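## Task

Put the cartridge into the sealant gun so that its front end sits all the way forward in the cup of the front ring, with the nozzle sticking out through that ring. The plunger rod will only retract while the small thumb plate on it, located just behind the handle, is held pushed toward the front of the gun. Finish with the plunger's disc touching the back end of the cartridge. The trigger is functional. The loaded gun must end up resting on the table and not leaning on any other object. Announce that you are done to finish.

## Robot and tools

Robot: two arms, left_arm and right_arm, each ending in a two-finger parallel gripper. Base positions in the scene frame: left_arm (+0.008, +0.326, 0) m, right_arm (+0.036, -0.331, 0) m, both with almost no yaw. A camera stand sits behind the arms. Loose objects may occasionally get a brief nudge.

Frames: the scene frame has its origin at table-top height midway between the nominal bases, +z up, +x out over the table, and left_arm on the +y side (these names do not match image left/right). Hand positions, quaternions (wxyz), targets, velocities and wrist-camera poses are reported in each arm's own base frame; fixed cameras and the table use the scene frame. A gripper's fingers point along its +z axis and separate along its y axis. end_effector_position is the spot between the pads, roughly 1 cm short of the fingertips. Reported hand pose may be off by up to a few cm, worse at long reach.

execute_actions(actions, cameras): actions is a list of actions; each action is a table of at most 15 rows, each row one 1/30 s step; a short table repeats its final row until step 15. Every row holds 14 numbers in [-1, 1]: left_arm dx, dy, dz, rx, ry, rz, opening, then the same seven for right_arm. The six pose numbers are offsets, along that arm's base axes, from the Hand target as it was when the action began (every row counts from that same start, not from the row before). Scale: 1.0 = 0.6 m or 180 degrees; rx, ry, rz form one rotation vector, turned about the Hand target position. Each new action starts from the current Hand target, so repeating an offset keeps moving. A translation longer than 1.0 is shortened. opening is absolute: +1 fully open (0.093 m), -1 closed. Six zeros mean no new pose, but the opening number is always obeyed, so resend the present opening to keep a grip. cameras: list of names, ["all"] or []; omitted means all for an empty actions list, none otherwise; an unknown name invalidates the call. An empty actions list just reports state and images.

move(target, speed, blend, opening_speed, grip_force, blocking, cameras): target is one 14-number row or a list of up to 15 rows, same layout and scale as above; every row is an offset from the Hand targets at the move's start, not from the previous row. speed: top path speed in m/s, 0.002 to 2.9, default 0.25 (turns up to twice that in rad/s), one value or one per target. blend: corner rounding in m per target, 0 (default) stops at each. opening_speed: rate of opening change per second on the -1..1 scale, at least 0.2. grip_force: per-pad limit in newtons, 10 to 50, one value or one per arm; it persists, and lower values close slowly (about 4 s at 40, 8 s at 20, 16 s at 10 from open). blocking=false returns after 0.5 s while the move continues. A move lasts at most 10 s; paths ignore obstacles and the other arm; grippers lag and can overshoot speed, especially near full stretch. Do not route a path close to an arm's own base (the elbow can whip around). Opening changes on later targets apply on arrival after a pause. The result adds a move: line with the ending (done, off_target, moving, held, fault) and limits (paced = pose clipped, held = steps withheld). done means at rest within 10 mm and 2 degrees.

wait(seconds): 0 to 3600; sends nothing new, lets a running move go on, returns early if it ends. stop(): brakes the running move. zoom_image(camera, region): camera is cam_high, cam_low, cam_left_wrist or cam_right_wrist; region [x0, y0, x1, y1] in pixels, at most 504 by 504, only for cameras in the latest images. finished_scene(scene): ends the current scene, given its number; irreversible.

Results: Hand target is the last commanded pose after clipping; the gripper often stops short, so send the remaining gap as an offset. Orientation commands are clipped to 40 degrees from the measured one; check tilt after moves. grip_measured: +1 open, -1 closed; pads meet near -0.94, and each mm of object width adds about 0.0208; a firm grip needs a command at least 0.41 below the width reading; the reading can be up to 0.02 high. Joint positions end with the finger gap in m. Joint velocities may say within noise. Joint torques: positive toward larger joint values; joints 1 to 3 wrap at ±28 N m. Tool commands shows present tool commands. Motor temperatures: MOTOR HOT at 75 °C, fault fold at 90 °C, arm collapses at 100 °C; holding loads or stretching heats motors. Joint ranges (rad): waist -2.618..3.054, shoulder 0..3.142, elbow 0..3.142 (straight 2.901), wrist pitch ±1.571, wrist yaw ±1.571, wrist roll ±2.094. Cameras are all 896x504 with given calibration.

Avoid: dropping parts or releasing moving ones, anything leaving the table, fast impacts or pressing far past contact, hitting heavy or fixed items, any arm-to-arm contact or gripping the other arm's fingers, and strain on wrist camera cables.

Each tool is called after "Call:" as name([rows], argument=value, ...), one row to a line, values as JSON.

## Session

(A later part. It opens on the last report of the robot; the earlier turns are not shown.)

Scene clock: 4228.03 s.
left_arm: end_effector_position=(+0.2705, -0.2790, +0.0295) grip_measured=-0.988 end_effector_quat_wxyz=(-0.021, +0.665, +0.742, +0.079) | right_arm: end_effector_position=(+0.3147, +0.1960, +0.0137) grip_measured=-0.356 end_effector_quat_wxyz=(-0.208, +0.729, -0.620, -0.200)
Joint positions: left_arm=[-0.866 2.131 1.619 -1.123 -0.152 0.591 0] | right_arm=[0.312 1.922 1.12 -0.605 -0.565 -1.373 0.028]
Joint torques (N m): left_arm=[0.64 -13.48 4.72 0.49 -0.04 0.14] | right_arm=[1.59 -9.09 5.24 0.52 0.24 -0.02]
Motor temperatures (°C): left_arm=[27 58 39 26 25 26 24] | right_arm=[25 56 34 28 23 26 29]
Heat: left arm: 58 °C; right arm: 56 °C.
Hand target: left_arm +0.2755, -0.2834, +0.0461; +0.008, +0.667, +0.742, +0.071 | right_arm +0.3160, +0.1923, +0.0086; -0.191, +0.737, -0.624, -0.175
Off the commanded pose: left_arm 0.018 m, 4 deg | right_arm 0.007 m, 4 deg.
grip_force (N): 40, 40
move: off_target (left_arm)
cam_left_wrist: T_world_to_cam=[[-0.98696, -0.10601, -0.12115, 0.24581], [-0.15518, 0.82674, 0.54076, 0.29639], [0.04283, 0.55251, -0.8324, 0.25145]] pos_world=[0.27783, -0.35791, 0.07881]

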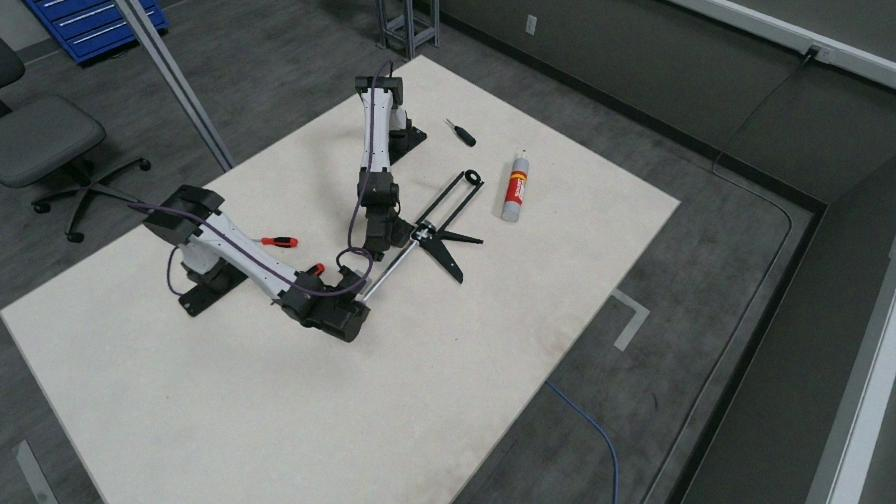

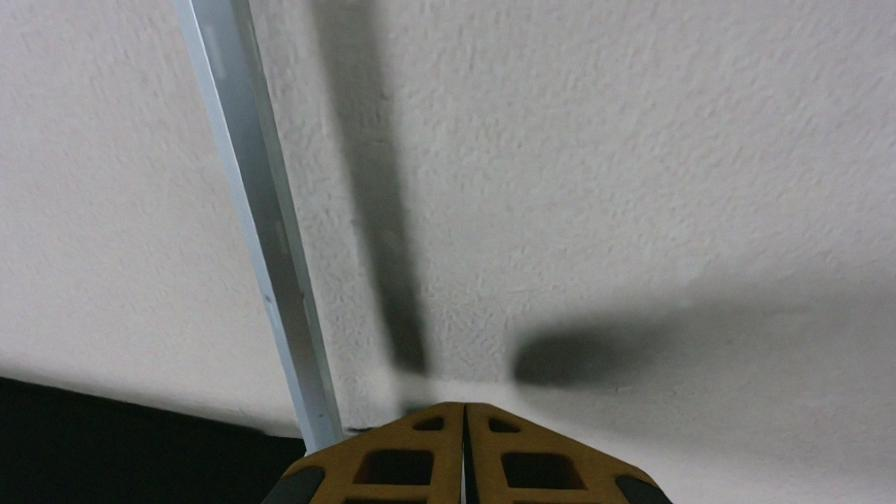

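Call:
move(target=[0.0055,0.0133,0.0,0,0,0,-1,0.001,-0.0083,0,0,0,0,-0.6], speed=0.05, cameras=["cam_high"])

Call:
zoom_image(camera="cam_high", region=[390, 150, 510, 250])

Call:
move(target=[-0.0021,0.0165,0.0,0,0,0,-1,0.0022,-0.0165,0,0,0,0,-0.6], speed=0.05, cameras=["cam_high"])

Call:
zoom_image(camera="cam_high", region=[390, 150, 510, 250])

Scene clock: 4236.33 s.
left_arm: end_effector_position=(+0.2736, -0.2719, +0.0298) grip_measured=-0.988 end_effector_quat_wxyz=(-0.021, +0.665, +0.742, +0.077) | right_arm: end_effector_position=(+0.3147, +0.1960, +0.0137) grip_measured=-0.356 end_effector_quat_wxyz=(-0.209, +0.729, -0.620, -0.200)
Joint positions: left_arm=[-0.847 2.115 1.596 -1.111 -0.148 0.61 0] | right_arm=[0.312 1.922 1.12 -0.605 -0.565 -1.373 0.028]
Joint torques (N m): left_arm=[0.62 -13.37 4.71 0.42 -0.08 0.15] | right_arm=[0.31 -9.13 5.03 0.44 0.21 -0.2]
Motor temperatures (°C): left_arm=[27 62 39 26 25 26 24] | right_arm=[25 56 34 28 23 26 29]
Heat: left arm: 62 °C; right arm: 56 °C.
Hand target: left_arm +0.2787, -0.2755, +0.0461; +0.008, +0.667, +0.741, +0.071 | right_arm +0.3166, +0.1873, +0.0086; -0.191, +0.737, -0.624, -0.175
Off the commanded pose: left_arm 0.017 m, 3 deg | right_arm 0.010 m, 4 deg.
grip_force (N): 40, 40
move: off_target (left_arm, right_arm)

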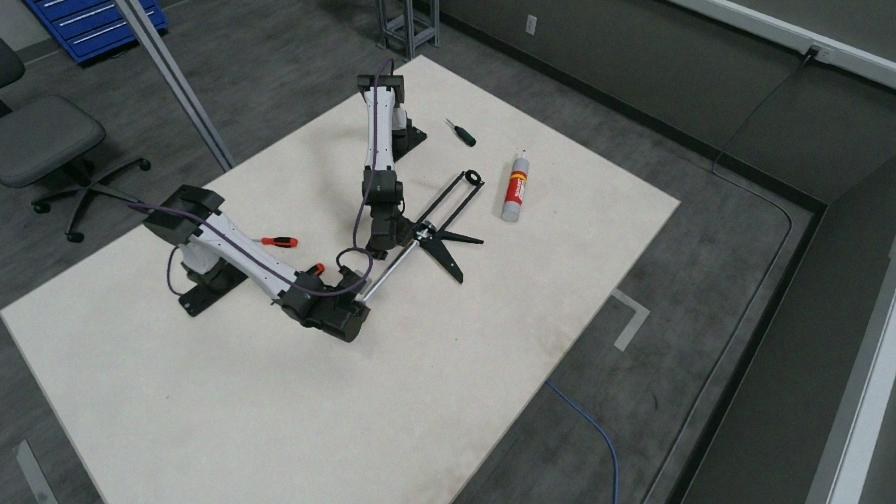

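Scaled by 4.200 from the camera's image (finer frame: 1280x720).

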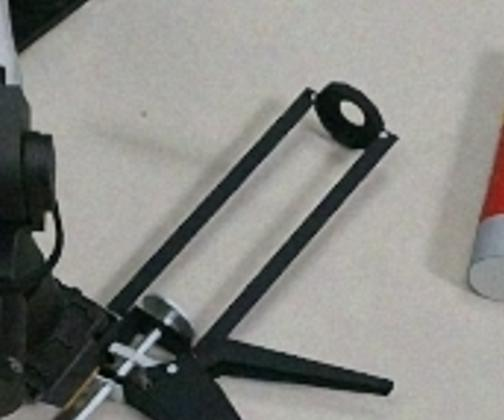

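Scene clock: 4237.00 s.
left_arm: end_effector_position=(+0.2740, -0.2703, +0.0300) grip_measured=-0.988 end_effector_quat_wxyz=(-0.007, +0.667, +0.742, +0.069) | right_arm: end_effector_position=(+0.3161, +0.1937, +0.0142) grip_measured=-0.356 end_effector_quat_wxyz=(-0.212, +0.729, -0.620, -0.200)
Joint positions: left_arm=[-0.838 2.084 1.551 -1.067 -0.136 0.624 0] | right_arm=[0.302 1.922 1.12 -0.605 -0.57 -1.382 0.028]
Joint torques (N m): left_arm=[1.21 -12.92 4.48 0.23 -0.17 0.15] | right_arm=[-1.25 -9.37 4.82 0.24 0.24 -0.45]
Motor temperatures (°C): left_arm=[27 62 39 26 25 26 24] | right_arm=[25 56 34 28 23 26 29]
Heat: left arm: 62 °C; right arm: 56 °C.
Hand target: left_arm +0.2775, -0.2655, +0.0461; +0.008, +0.667, +0.742, +0.071 | right_arm +0.3179, +0.1774, +0.0086; -0.191, +0.737, -0.624, -0.175
Off the commanded pose: left_arm 0.017 m, 2 deg | right_arm 0.017 m, 4 deg.
grip_force (N): 40, 40
move: off_target (left_arm, right_arm)

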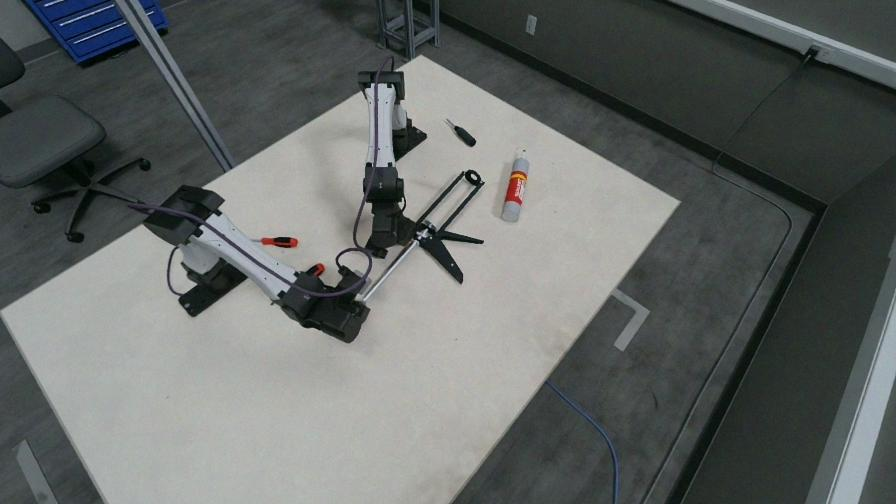

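Scaled by 4.200 from the camera's image (finer frame: 1280x720).

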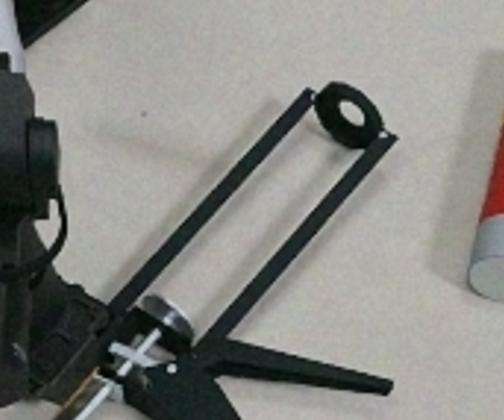

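Call:
move(target=[-0.0031,0.0248,-0.003,0,0,0,-1,0.0037,-0.0248,0,0,0,0,-0.6], speed=0.05, cameras=["cam_high"])

Call:
zoom_image(camera="cam_high", region=[390, 150, 510, 250])

Call:
move(target=[-0.0031,0.0248,-0.003,0,0,0,-1,0.0037,-0.0248,0,0,0,0,-0.6], speed=0.05, cameras=["cam_high","cam_low"])

Call:
zoom_image(camera="cam_high", region=[390, 150, 510, 250])

Scene clock: 4246.03 s.
left_arm: end_effector_position=(+0.2757, -0.2804, +0.0318) grip_measured=-0.988 end_effector_quat_wxyz=(+0.031, +0.671, +0.740, +0.040) | right_arm: end_effector_position=(+0.3167, +0.1820, +0.0144) grip_measured=-0.356 end_effector_quat_wxyz=(-0.211, +0.727, -0.621, -0.204)
Joint positions: left_arm=[-0.831 2.039 1.494 -0.97 -0.085 0.645 0] | right_arm=[0.265 1.922 1.12 -0.633 -0.582 -1.423 0.028]
Joint torques (N m): left_arm=[2.73 -12.46 3.85 -0.3 -0.56 0.18] | right_arm=[-1.83 -9.42 4.85 0.22 0.31 -0.59]
Motor temperatures (°C): left_arm=[27 61 38 26 25 26 24] | right_arm=[25 56 34 28 23 26 29]
Heat: left arm: 61 °C; right arm: 56 °C.
Hand target: left_arm +0.2756, -0.2507, +0.0443; +0.008, +0.667, +0.741, +0.071 | right_arm +0.3201, +0.1625, +0.0085; -0.191, +0.737, -0.624, -0.175
Off the commanded pose: left_arm 0.032 m, 4 deg | right_arm 0.021 m, 4 deg.
grip_force (N): 40, 40
move: off_target (left_arm, right_arm)

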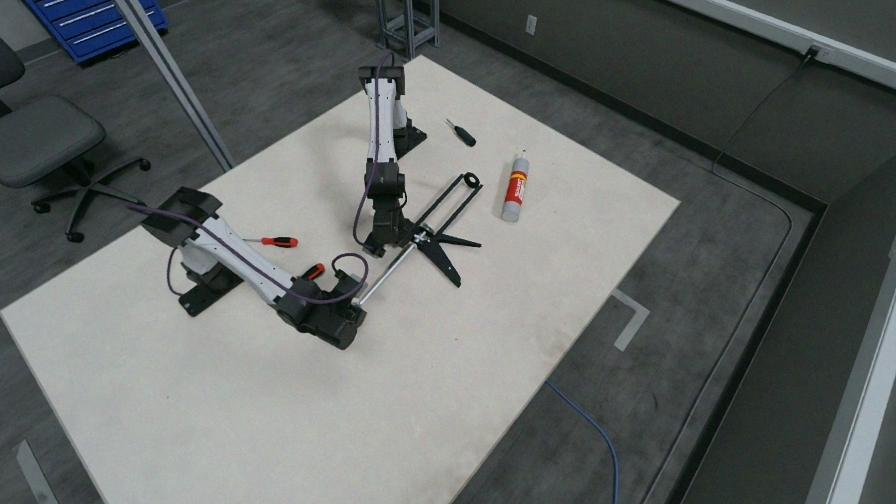

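Scaled by 4.200 from the camera's image (finer frame: 1280x720).

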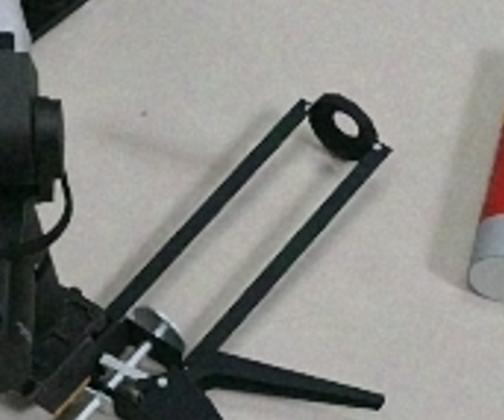

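Scene clock: 4246.93 s.
left_arm: end_effector_position=(+0.2770, -0.2861, +0.0336) grip_measured=-0.988 end_effector_quat_wxyz=(+0.062, +0.675, +0.735, +0.017) | right_arm: end_effector_position=(+0.3171, +0.1744, +0.0169) grip_measured=-0.356 end_effector_quat_wxyz=(-0.219, +0.724, -0.618, -0.215)
Joint positions: left_arm=[-0.819 1.999 1.438 -0.889 -0.042 0.669 0] | right_arm=[0.231 1.922 1.12 -0.653 -0.615 -1.461 0.028]
Joint torques (N m): left_arm=[3.79 -12.11 3.38 -0.78 -0.89 0.19] | right_arm=[-2.78 -9.28 5.11 0.08 0.63 -0.71]
Motor temperatures (°C): left_arm=[27 61 38 26 25 26 24] | right_arm=[25 56 34 28 23 26 29]
Heat: left arm: 61 °C; right arm: 56 °C.
Hand target: left_arm +0.2737, -0.2357, +0.0426; +0.008, +0.667, +0.742, +0.071 | right_arm +0.3222, +0.1477, +0.0085; -0.191, +0.737, -0.624, -0.175
Off the commanded pose: left_arm 0.051 m, 9 deg | right_arm 0.028 m, 6 deg.
grip_force (N): 40, 40
move: off_target (left_arm, right_arm)

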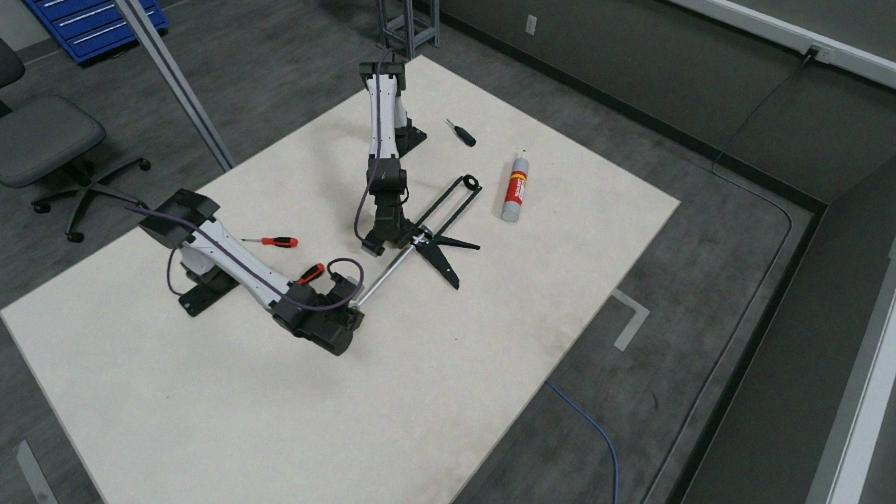

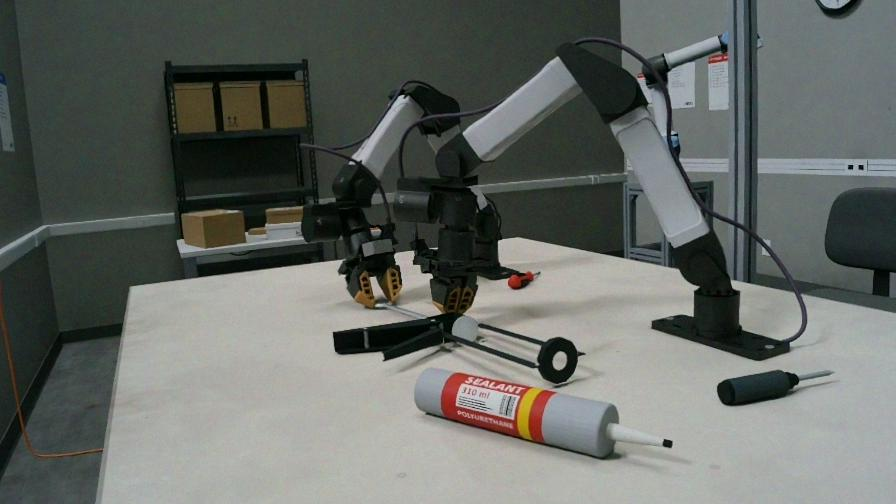

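Scaled by 4.200 from the camera's image (finer frame: 1280x720).

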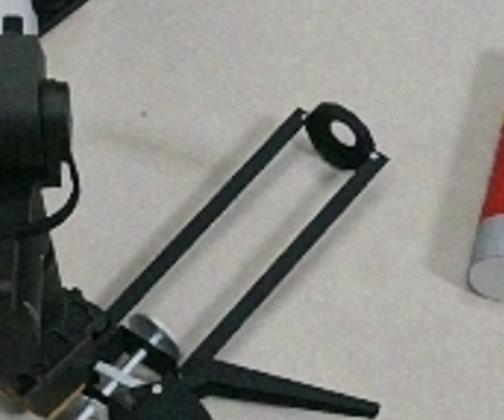

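Call:
move(target=[-0.0031,0.0248,-0.003,0,0,0,-1,0.0037,-0.0248,0,0,0,0,-0.6], speed=0.05, cameras=["cam_high"])

Call:
zoom_image(camera="cam_high", region=[390, 150, 510, 250])

Call:
move(target=[-0.0031,0.0248,-0.003,0,0,0,-1,0.0037,-0.0248,0,0,0,0,-0.6], speed=0.05, cameras=["cam_high","cam_low"])

Call:
zoom_image(camera="cam_high", region=[390, 150, 510, 250])

Call:
zoom_image(camera="cam_low", region=[320, 270, 620, 400])

Scene clock: 4258.73 s.
left_arm: end_effector_position=(+0.2777, -0.2916, +0.0358) grip_measured=-0.988 end_effector_quat_wxyz=(+0.091, +0.680, +0.727, -0.007) | right_arm: end_effector_position=(+0.3161, +0.1667, +0.0200) grip_measured=-0.356 end_effector_quat_wxyz=(-0.227, +0.719, -0.616, -0.229)
Joint positions: left_arm=[-0.808 1.962 1.384 -0.811 0.003 0.695 0] | right_arm=[0.196 1.922 1.12 -0.681 -0.652 -1.5 0.028]
Joint torques (N m): left_arm=[5.12 -12.07 3.08 -1.16 -1.22 0.19] | right_arm=[-3.6 -9.1 5.71 0 0.93 -0.81]
Motor temperatures (°C): left_arm=[27 60 38 26 26 26 24] | right_arm=[25 55 34 28 23 26 29]
Heat: left arm: 60 °C; right arm: 55 °C.
Hand target: left_arm +0.2720, -0.2209, +0.0408; +0.008, +0.667, +0.742, +0.071 | right_arm +0.3245, +0.1328, +0.0085; -0.191, +0.737, -0.624, -0.175
Off the commanded pose: left_arm 0.071 m, 13 deg | right_arm 0.037 m, 8 deg.
grip_force (N): 40, 40
move: off_target (left_arm, right_arm)

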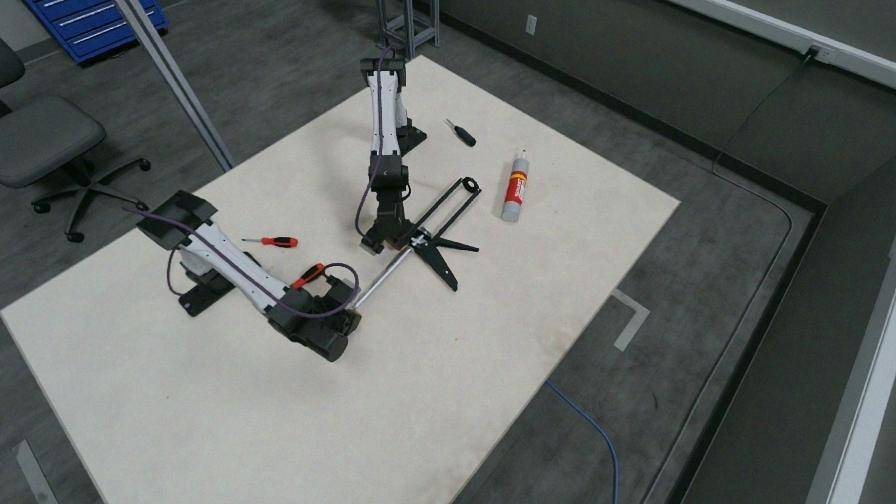

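Scaled by 4.200 from the camera's image (finer frame: 1280x720).

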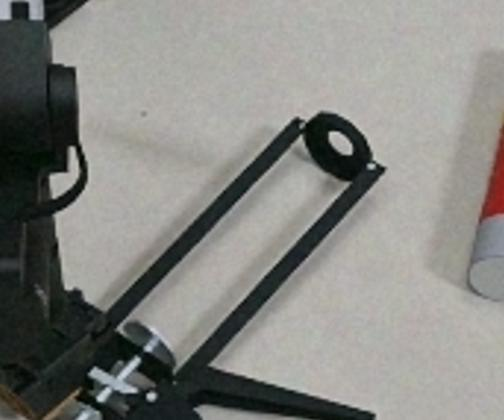

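Scene clock: 4259.87 s.
left_arm: end_effector_position=(+0.2787, -0.2939, +0.0450) grip_measured=-0.988 end_effector_quat_wxyz=(+0.122, +0.684, +0.718, -0.027) | right_arm: end_effector_position=(+0.3157, +0.1574, +0.0230) grip_measured=-0.356 end_effector_quat_wxyz=(-0.236, +0.715, -0.613, -0.240)
Joint positions: left_arm=[-0.793 1.909 1.336 -0.752 0.046 0.724 0] | right_arm=[0.156 1.922 1.12 -0.71 -0.685 -1.548 0.028]
Joint torques (N m): left_arm=[5.72 -11.1 2.73 -1.38 -1.51 0.21] | right_arm=[-4.22 -8.59 6.34 -0.07 1.26 -0.83]
Motor temperatures (°C): left_arm=[27 60 38 26 26 26 24] | right_arm=[25 55 34 27 24 26 29]
Heat: left arm: 60 °C; right arm: 55 °C.
Hand target: left_arm +0.2701, -0.2061, +0.0389; +0.008, +0.667, +0.741, +0.071 | right_arm +0.3267, +0.1179, +0.0085; -0.191, +0.737, -0.624, -0.175
Off the commanded pose: left_arm 0.089 m, 17 deg | right_arm 0.043 m, 10 deg.
grip_force (N): 40, 40
move: off_target (left_arm, right_arm)

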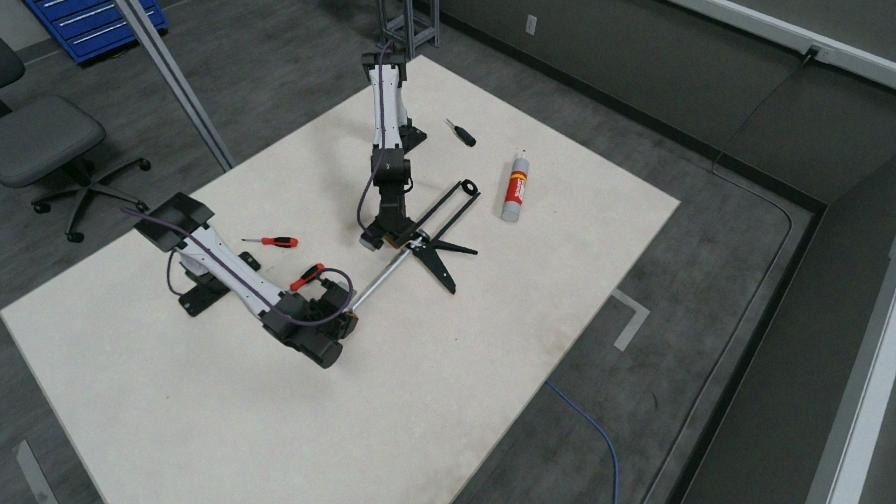

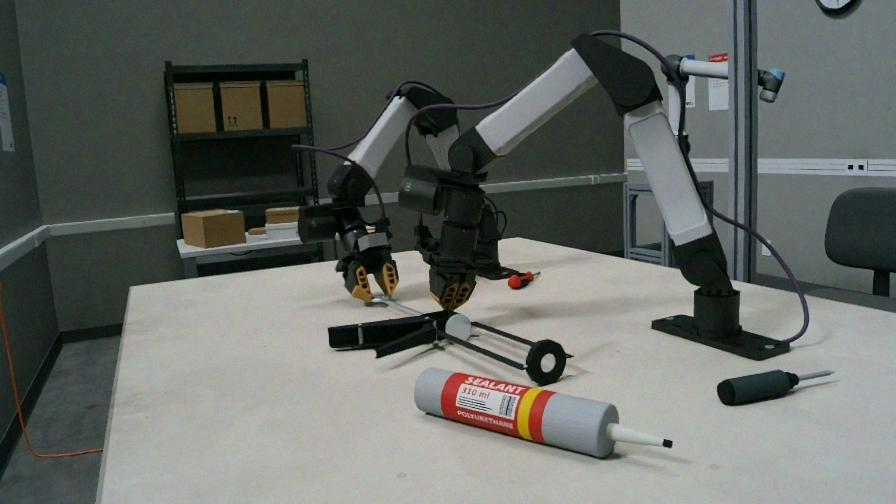

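Scaled by 4.200 from the camera's image (finer frame: 1280x720).

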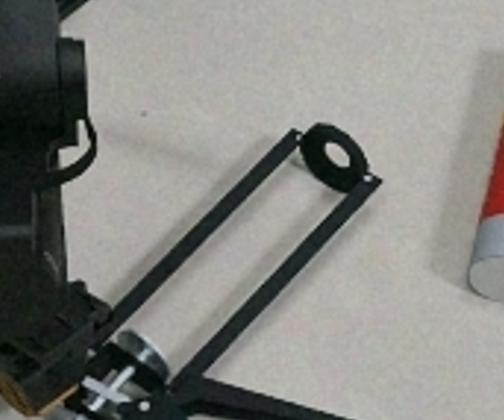

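Scaled by 1.680 from the camera's image (finer frame: 1280x720).

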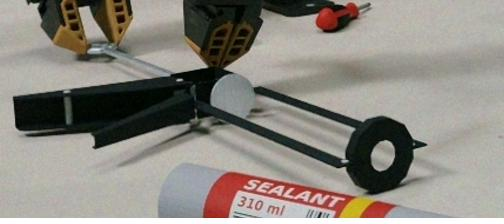

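Call:
zoom_image(camera="cam_high", region=[390, 215, 450, 265])

Call:
zoom_image(camera="cam_low", region=[410, 290, 510, 360])

Scaled by 8.400 from the camera's image (finer frame: 1280x720).

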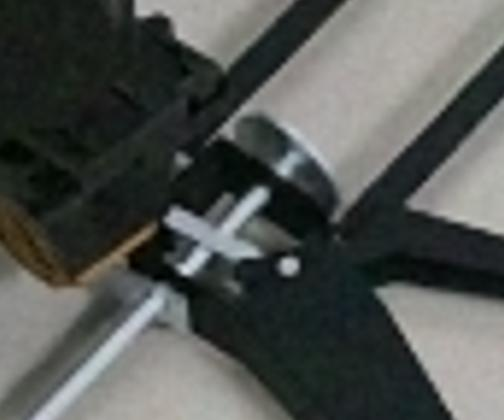

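Scaled by 5.040 from the camera's image (finer frame: 1280x720).

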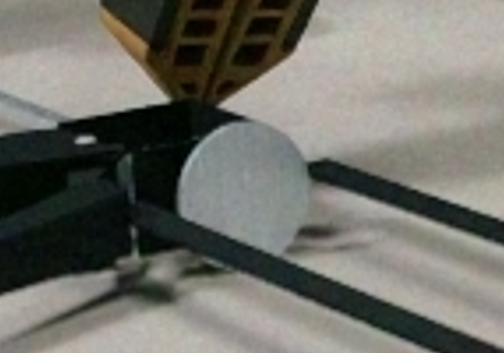

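Call:
move([
  [0.028,-0.165,0.02,0,0,0,-1,-0.016,0.066,0,0,0,0,-0.6],
  [0.048,-0.13,0.22,-0.063,-0.008,0,0.25,-0.016,0.066,0,0,0,0,-0.6],
], speed=0.12, cameras=["cam_high","cam_left_wrist"])

Call:
zoom_image(camera="cam_left_wrist", region=[340, 220, 620, 480])

Call:
zoom_image(camera="cam_high", region=[390, 215, 450, 265])

Scene clock: 4285.83 s.
left_arm: end_effector_position=(+0.2976, -0.2830, +0.1486) grip_measured=+0.248 end_effector_quat_wxyz=(+0.057, +0.660, +0.749, +0.011) | right_arm: end_effector_position=(+0.3165, +0.1601, +0.0139) grip_measured=-0.356 end_effector_quat_wxyz=(-0.200, +0.732, -0.622, -0.194)
Joint positions: left_arm=[-0.772 2.017 1.928 -1.368 -0.028 0.675 0.057] | right_arm=[0.215 1.912 1.12 -0.685 -0.557 -1.491 0.028]
Joint torques (N m): left_arm=[0.55 -12.07 7.84 0.56 0.06 0.15] | right_arm=[1.28 -9.31 3.43 0.66 -0.01 0]
Motor temperatures (°C): left_arm=[27 59 38 27 27 26 24] | right_arm=[26 54 35 27 24 26 30]
Heat: left arm: 59 °C; right arm: 54 °C.
Hand target: left_arm +0.2989, -0.2840, +0.1710; +0.084, +0.662, +0.745, +0.006 | right_arm +0.3172, +0.1575, +0.0086; -0.191, +0.737, -0.624, -0.175
Off the commanded pose: left_arm 0.022 m, 3 deg | right_arm 0.006 m, 2 deg.
grip_force (N): 40, 40
move: off_target (left_arm); target 2's new opening was sent with left_arm's hand 0.022 m and 3 deg from that target
cam_left_wrist: T_world_to_cam=[[-0.98277, -0.13871, -0.12213, 0.27623], [-0.1738, 0.91839, 0.35546, 0.29851], [0.06286, 0.37056, -0.92668, 0.30818]] pos_world=[0.30397, -0.35003, 0.21322]

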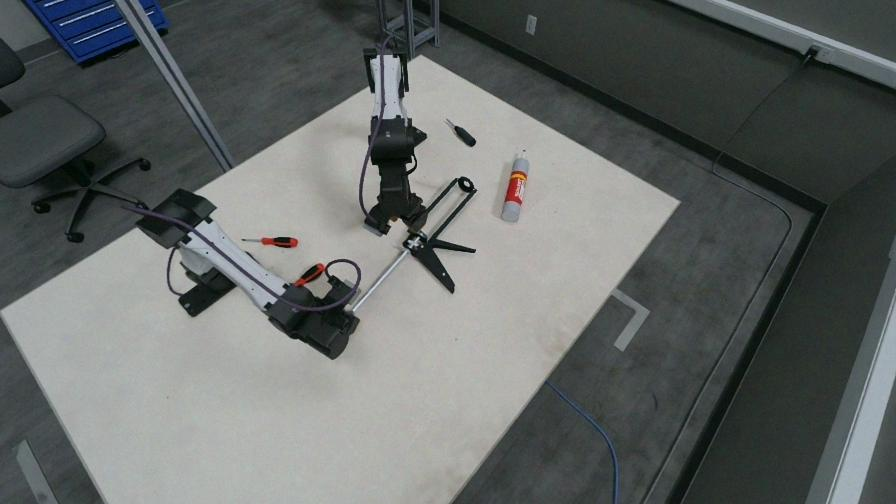

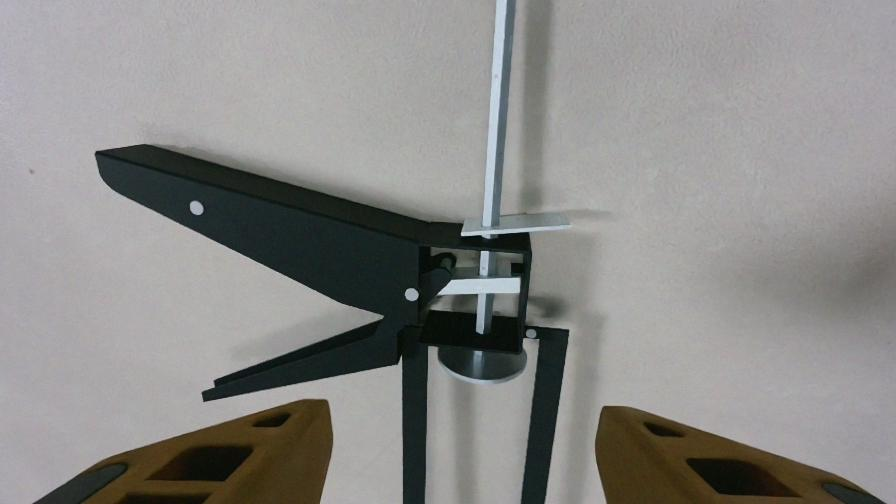

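Scaled by 1.800 from the camera's image (finer frame: 1280x720).

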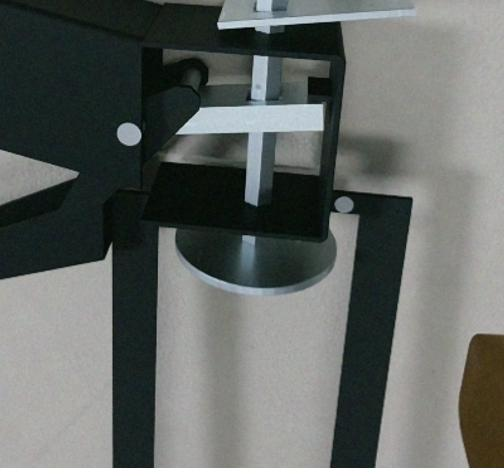

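Scaled by 8.400 from the camera's image (finer frame: 1280x720).

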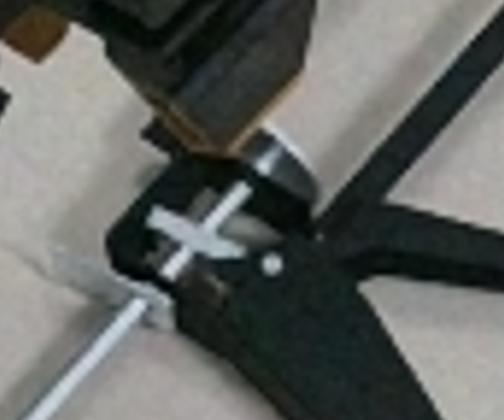

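Call:
move([
  [0.1047,0.0478,-0.02,-0.0081,0.0591,0.5025,1,0,0,0,0,0,0,0.0],
], speed=0.15, cameras=["cam_high","cam_left_wrist"])

Scene clock: 4351.83 s.
left_arm: end_effector_position=(+0.3582, -0.2547, +0.1634) grip_measured=+1.000 end_effector_quat_wxyz=(+0.037, -0.054, +0.997, -0.026) | right_arm: end_effector_position=(+0.3200, +0.1606, +0.0141) grip_measured=-0.002 end_effector_quat_wxyz=(-0.205, +0.732, -0.622, -0.189)
Joint positions: left_arm=[-0.62 2.213 2.295 -1.562 -0.006 -0.729 0.093] | right_arm=[0.215 1.912 1.12 -0.669 -0.555 -1.487 0.045]
Joint torques (N m): left_arm=[0.72 -8.23 7.39 0.49 -0.05 -0.09] | right_arm=[1.22 -9.4 3.54 0.53 -0.04 -0.07]
Motor temperatures (°C): left_arm=[27 62 41 26 25 26 24] | right_arm=[25 51 33 28 23 26 29]
Heat: left arm: 62 °C; right arm: 51 °C.
Hand target: left_arm +0.3617, -0.2553, +0.1589; +0.000, -0.065, +0.998, -0.001 | right_arm +0.3173, +0.1575, +0.0086; -0.191, +0.737, -0.624, -0.174
Off the commanded pose: left_arm 0.006 m, 5 deg | right_arm 0.007 m, 2 deg.
joint sent to its limit (left arm) — joint 4 (wrist pitch), lower limit. The joint targets are off in orientation, not in position.
grip_force (N): 40, 40
move: off_target (left_arm)
cam_left_wrist: T_world_to_cam=[[0.11727, -0.99275, 0.02628, -0.29433], [-0.92824, -0.10017, 0.35823, 0.28807], [-0.353, -0.0664, -0.93326, 0.34641]] pos_world=[0.4242, -0.24034, 0.22784]

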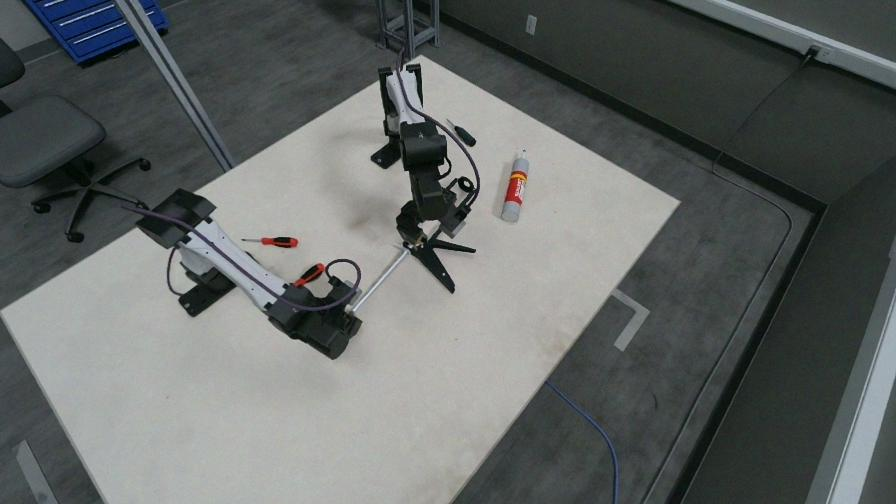

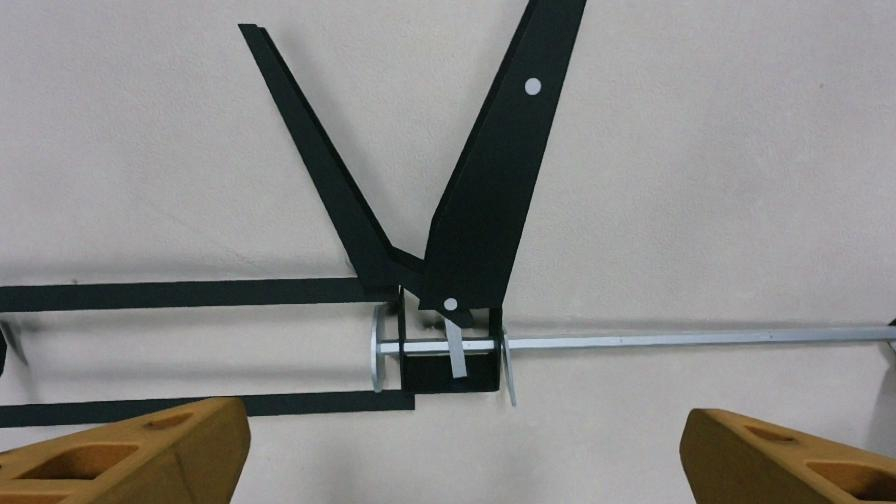

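Call:
zoom_image(camera="cam_left_wrist", region=[340, 270, 540, 430])

Scaled by 2.520 from the camera's image (finer frame: 1280x720).

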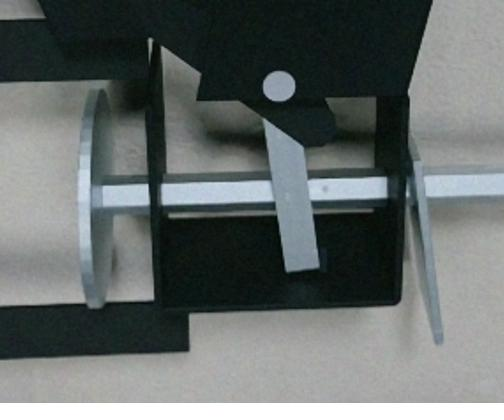

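Call:
move([
  [-0.1485,-0.0565,-0.0982,0,0,0,-0.316,0,0,0,0,0,0,-0.6],
], speed=0.12, grip_force=[50, 40], cameras=["cam_right_wrist","cam_left_wrist"])

Scene clock: 4397.97 s.
left_arm: end_effector_position=(+0.2706, -0.2857, +0.0834) grip_measured=-0.314 end_effector_quat_wxyz=(-0.019, -0.058, +0.998, +0.022) | right_arm: end_effector_position=(+0.3168, +0.1602, +0.0137) grip_measured=-0.351 end_effector_quat_wxyz=(-0.199, +0.730, -0.625, -0.194)
Joint positions: left_arm=[-0.812 2.112 1.814 -1.332 0.002 -0.929 0.03] | right_arm=[0.215 1.912 1.12 -0.684 -0.555 -1.484 0.028]
Joint torques (N m): left_arm=[-0.23 -13.2 4.93 0.4 -0.09 -0.12] | right_arm=[1.16 -9.42 3.52 0.65 0 -0.1]
Motor temperatures (°C): left_arm=[27 56 43 26 25 26 23] | right_arm=[25 51 32 27 23 25 28]
Heat: left arm: 56 °C; right arm: 51 °C.
Hand target: left_arm +0.2726, -0.2892, +0.0999; +0.000, -0.065, +0.998, -0.001 | right_arm +0.3172, +0.1576, +0.0086; -0.191, +0.737, -0.624, -0.175
Off the commanded pose: left_arm 0.017 m, 3 deg | right_arm 0.006 m, 2 deg.
grip_force (N): 50, 40
move: off_target (left_arm)
cam_left_wrist: T_world_to_cam=[[0.12303, -0.9894, -0.07712, -0.30468], [-0.87864, -0.14472, 0.45502, 0.19818], [-0.46135, 0.01178, -0.88714, 0.28656]] pos_world=[0.34382, -0.27615, 0.14054]
cam_right_wrist: T_world_to_cam=[[0.98707, 0.15818, 0.02589, -0.3375], [0.16026, -0.97718, -0.13944, 0.14785], [0.00324, 0.14179, -0.98989, 0.07532]] pos_world=[0.3092, 0.18719, 0.10391]
Images, in order (width x height): cam_left_wrist 896x504, cam_right_wrist 896x504.

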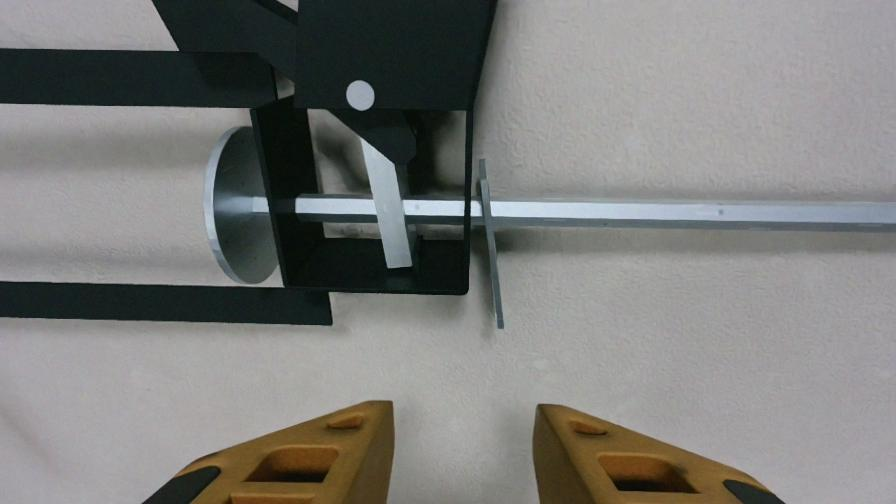

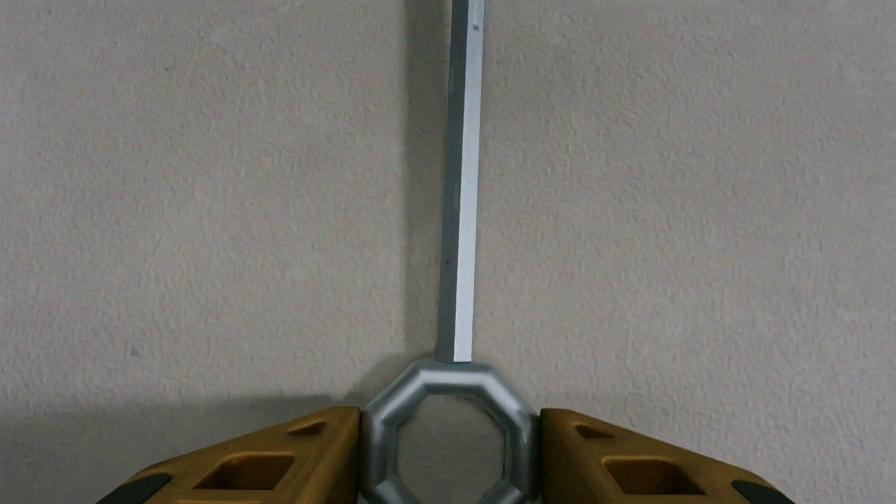

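Call:
move(target=[0.0007,0.005,-0.05,0,0,0,-0.316,0,0,0,0,0,0,-0.6], speed=0.08, cameras=["cam_left_wrist"])

Scene clock: 4418.30 s.
left_arm: end_effector_position=(+0.2685, -0.2835, +0.0551) grip_measured=-0.314 end_effector_quat_wxyz=(-0.018, -0.059, +0.998, +0.021) | right_arm: end_effector_position=(+0.3168, +0.1602, +0.0137) grip_measured=-0.356 end_effector_quat_wxyz=(-0.199, +0.730, -0.625, -0.194)
Joint positions: left_arm=[-0.812 2.109 1.697 -1.214 0.002 -0.929 0.03] | right_arm=[0.215 1.912 1.12 -0.684 -0.555 -1.484 0.028]
Joint torques (N m): left_arm=[0.51 -12.88 4.79 0.4 -0.11 -0.04] | right_arm=[1.16 -9.22 3.43 0.66 -0.04 -0.06]
Motor temperatures (°C): left_arm=[27 59 41 26 25 26 23] | right_arm=[25 51 32 28 23 25 29]
Heat: left arm: 59 °C; right arm: 51 °C.
Hand target: left_arm +0.2730, -0.2862, +0.0699; +0.000, -0.065, +0.998, +0.000 | right_arm +0.3172, +0.1576, +0.0086; -0.191, +0.737, -0.624, -0.175
Off the commanded pose: left_arm 0.016 m, 3 deg | right_arm 0.006 m, 2 deg.
grip_force (N): 50, 40
move: off_target (left_arm)
cam_left_wrist: T_world_to_cam=[[0.12355, -0.98954, -0.07444, -0.30473], [-0.87967, -0.14393, 0.45328, 0.2102], [-0.45926, 0.00948, -0.88825, 0.25927]] pos_world=[0.34163, -0.27375, 0.11234]

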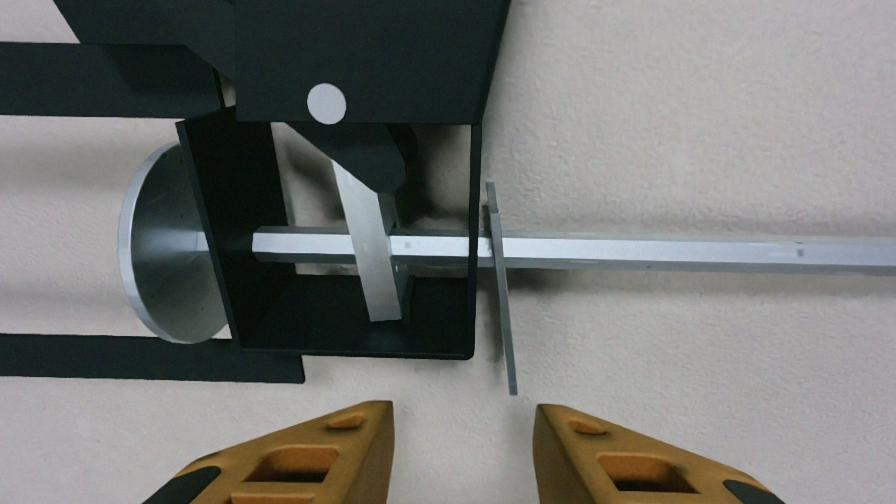

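Call:
move(target=[0.0067,0.0,-0.033,0,0,0,-0.316,0,0,0,0,0,0,-0.6], speed=0.06, cameras=["cam_left_wrist"])

Scene clock: 4427.30 s.
left_arm: end_effector_position=(+0.2727, -0.2852, +0.0445) grip_measured=-0.314 end_effector_quat_wxyz=(-0.010, -0.061, +0.998, +0.011) | right_arm: end_effector_position=(+0.3168, +0.1602, +0.0137) grip_measured=-0.356 end_effector_quat_wxyz=(-0.199, +0.730, -0.625, -0.194)
Joint positions: left_arm=[-0.807 2.109 1.656 -1.147 0.002 -0.929 0.03] | right_arm=[0.215 1.912 1.12 -0.684 -0.555 -1.484 0.028]
Joint torques (N m): left_arm=[0.73 -11.02 4.79 0.52 -0.09 0.02] | right_arm=[1.14 -9.36 3.58 0.66 -0.03 -0.06]
Motor temperatures (°C): left_arm=[27 64 40 26 25 26 23] | right_arm=[25 51 32 28 23 25 29]
Heat: left arm: 64 °C; right arm: 51 °C.
Hand target: left_arm +0.2771, -0.2863, +0.0501; +0.000, -0.065, +0.998, -0.001 | right_arm +0.3172, +0.1576, +0.0086; -0.191, +0.737, -0.624, -0.175
Off the commanded pose: left_arm 0.007 m, 2 deg | right_arm 0.006 m, 2 deg.
grip_force (N): 50, 40
move: done
cam_left_wrist: T_world_to_cam=[[0.12918, -0.99014, -0.05414, -0.31035], [-0.88675, -0.13979, 0.4406, 0.22197], [-0.44383, -0.00891, -0.89607, 0.24273]] pos_world=[0.34466, -0.2741, 0.1029]

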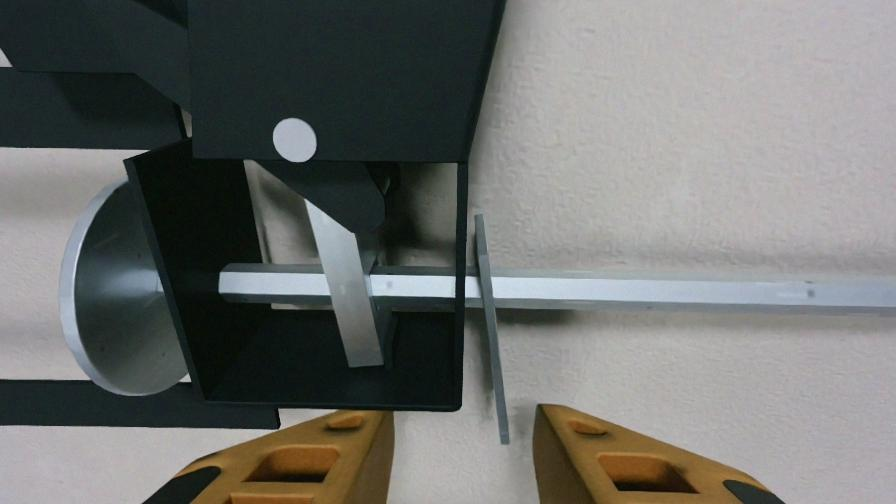

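Call:
move(target=[-0.0025,0.0,-0.015,0,0,0,-0.316,0,0,0,0,0,0,-0.6], speed=0.05, cameras=["cam_left_wrist"])

Scene clock: 4434.80 s.
left_arm: end_effector_position=(+0.2702, -0.2828, +0.0374) grip_measured=-0.314 end_effector_quat_wxyz=(-0.013, -0.061, +0.998, +0.013) | right_arm: end_effector_position=(+0.3168, +0.1602, +0.0137) grip_measured=-0.356 end_effector_quat_wxyz=(-0.199, +0.730, -0.625, -0.194)
Joint positions: left_arm=[-0.807 2.109 1.626 -1.125 0.002 -0.929 0.03] | right_arm=[0.215 1.912 1.12 -0.684 -0.555 -1.484 0.028]
Joint torques (N m): left_arm=[0.4 -10.66 4.75 0.63 -0.09 -0.01] | right_arm=[1.13 -9.29 3.51 0.69 -0.02 -0.11]
Motor temperatures (°C): left_arm=[27 65 40 26 25 26 23] | right_arm=[25 51 32 28 23 25 29]
Heat: left arm: 65 °C; right arm: 51 °C.
Hand target: left_arm +0.2756, -0.2862, +0.0411; +0.000, -0.065, +0.998, -0.001 | right_arm +0.3172, +0.1576, +0.0086; -0.191, +0.737, -0.624, -0.175
Off the commanded pose: left_arm 0.007 m, 2 deg | right_arm 0.006 m, 2 deg.
grip_force (N): 50, 40
move: done
cam_left_wrist: T_world_to_cam=[[0.12889, -0.98987, -0.05951, -0.30771], [-0.88428, -0.14189, 0.44488, 0.22187], [-0.44882, -0.00472, -0.89361, 0.23772]] pos_world=[0.34254, -0.27199, 0.09541]

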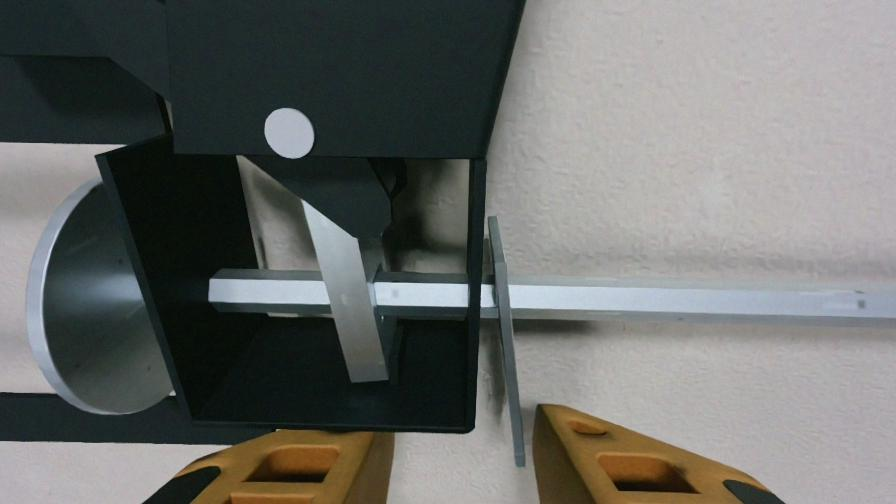

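Call:
move(target=[-0.002,0.0166,0.0,0,0,0,-0.316,0,0,0,0,0,0,-0.6], speed=0.05, cameras=["cam_left_wrist"])

Scene clock: 4440.53 s.
left_arm: end_effector_position=(+0.2668, -0.2794, +0.0298) grip_measured=-0.314 end_effector_quat_wxyz=(-0.018, -0.063, +0.998, +0.011) | right_arm: end_effector_position=(+0.3168, +0.1602, +0.0137) grip_measured=-0.356 end_effector_quat_wxyz=(-0.199, +0.730, -0.625, -0.194)
Joint positions: left_arm=[-0.803 2.102 1.584 -1.094 0.013 -0.929 0.03] | right_arm=[0.215 1.912 1.12 -0.684 -0.555 -1.484 0.028]
Joint torques (N m): left_arm=[1.46 -12.33 4.33 0.47 -0.24 0.12] | right_arm=[1.14 -9.4 3.56 0.66 -0.03 -0.06]
Motor temperatures (°C): left_arm=[27 65 40 26 25 26 23] | right_arm=[25 51 32 28 23 25 29]
Heat: left arm: 65 °C; right arm: 51 °C.
Hand target: left_arm +0.2744, -0.2763, +0.0412; +0.000, -0.065, +0.998, -0.001 | right_arm +0.3172, +0.1576, +0.0086; -0.191, +0.737, -0.624, -0.174
Off the commanded pose: left_arm 0.014 m, 3 deg | right_arm 0.006 m, 2 deg.
grip_force (N): 50, 40
move: off_target (left_arm)
cam_left_wrist: T_world_to_cam=[[0.13329, -0.98949, -0.05612, -0.30549], [-0.87879, -0.14418, 0.45491, 0.22037], [-0.45822, -0.01132, -0.88877, 0.22988]] pos_world=[0.33972, -0.2679, 0.08692]

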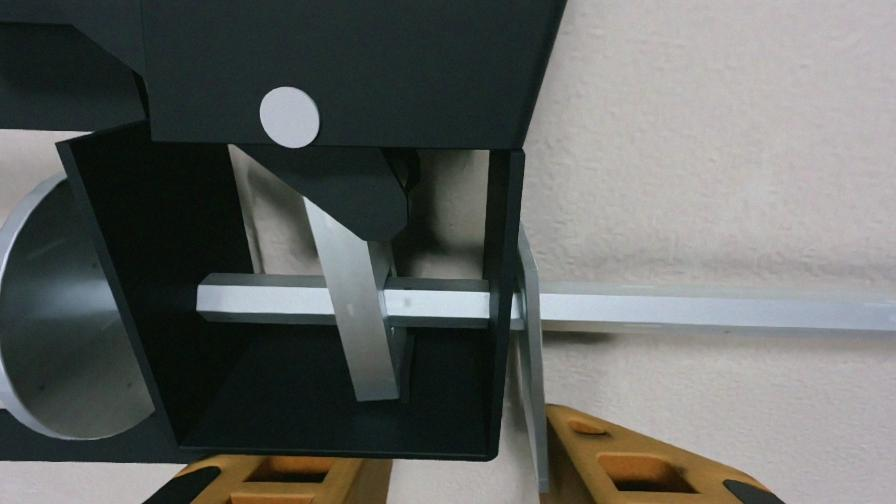

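Call:
move(target=[-0.003,0.0248,-0.005,0,0,0,-0.316,0.003,-0.0165,0,0,0,0,-0.6], speed=0.05, cameras=["cam_left_wrist"])

Scene clock: 4449.20 s.
left_arm: end_effector_position=(+0.2661, -0.2784, +0.0300) grip_measured=-0.314 end_effector_quat_wxyz=(-0.015, -0.062, +0.998, -0.015) | right_arm: end_effector_position=(+0.3177, +0.1579, +0.0137) grip_measured=-0.356 end_effector_quat_wxyz=(-0.200, +0.729, -0.626, -0.193)
Joint positions: left_arm=[-0.789 2.058 1.518 -1.028 0.043 -0.914 0.03] | right_arm=[0.208 1.912 1.12 -0.685 -0.555 -1.488 0.028]
Joint torques (N m): left_arm=[2.52 -11.6 4.01 0.15 -0.43 0.19] | right_arm=[-0.73 -8.95 3.88 0.45 -0.09 -0.41]
Motor temperatures (°C): left_arm=[27 65 40 26 25 26 23] | right_arm=[25 51 32 28 23 25 29]
Heat: left arm: 65 °C; right arm: 51 °C.
Hand target: left_arm +0.2725, -0.2614, +0.0381; +0.000, -0.065, +0.998, +0.000 | right_arm +0.3190, +0.1476, +0.0086; -0.191, +0.737, -0.624, -0.175
Off the commanded pose: left_arm 0.020 m, 2 deg | right_arm 0.011 m, 3 deg.
grip_force (N): 50, 40
move: off_target (left_arm, right_arm)
cam_left_wrist: T_world_to_cam=[[0.13224, -0.99121, -0.00316, -0.30629], [-0.88332, -0.11929, 0.45334, 0.22802], [-0.44973, -0.05716, -0.89133, 0.21484]] pos_world=[0.33854, -0.26412, 0.08715]

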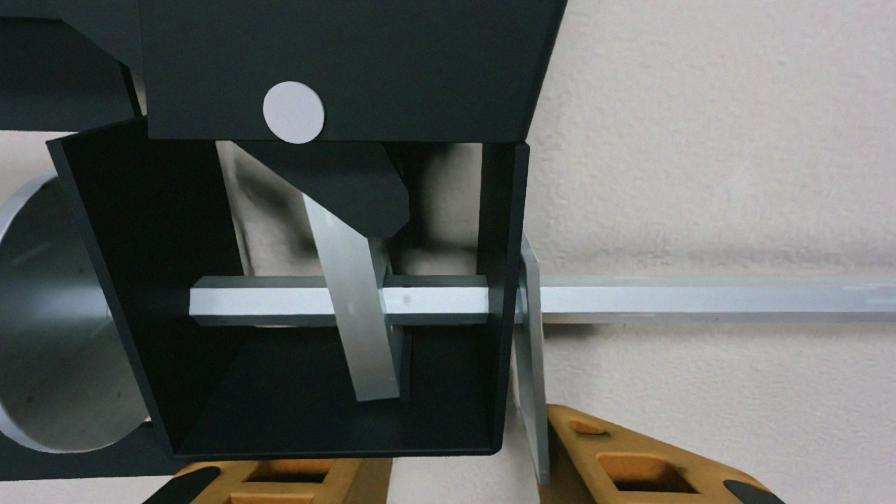

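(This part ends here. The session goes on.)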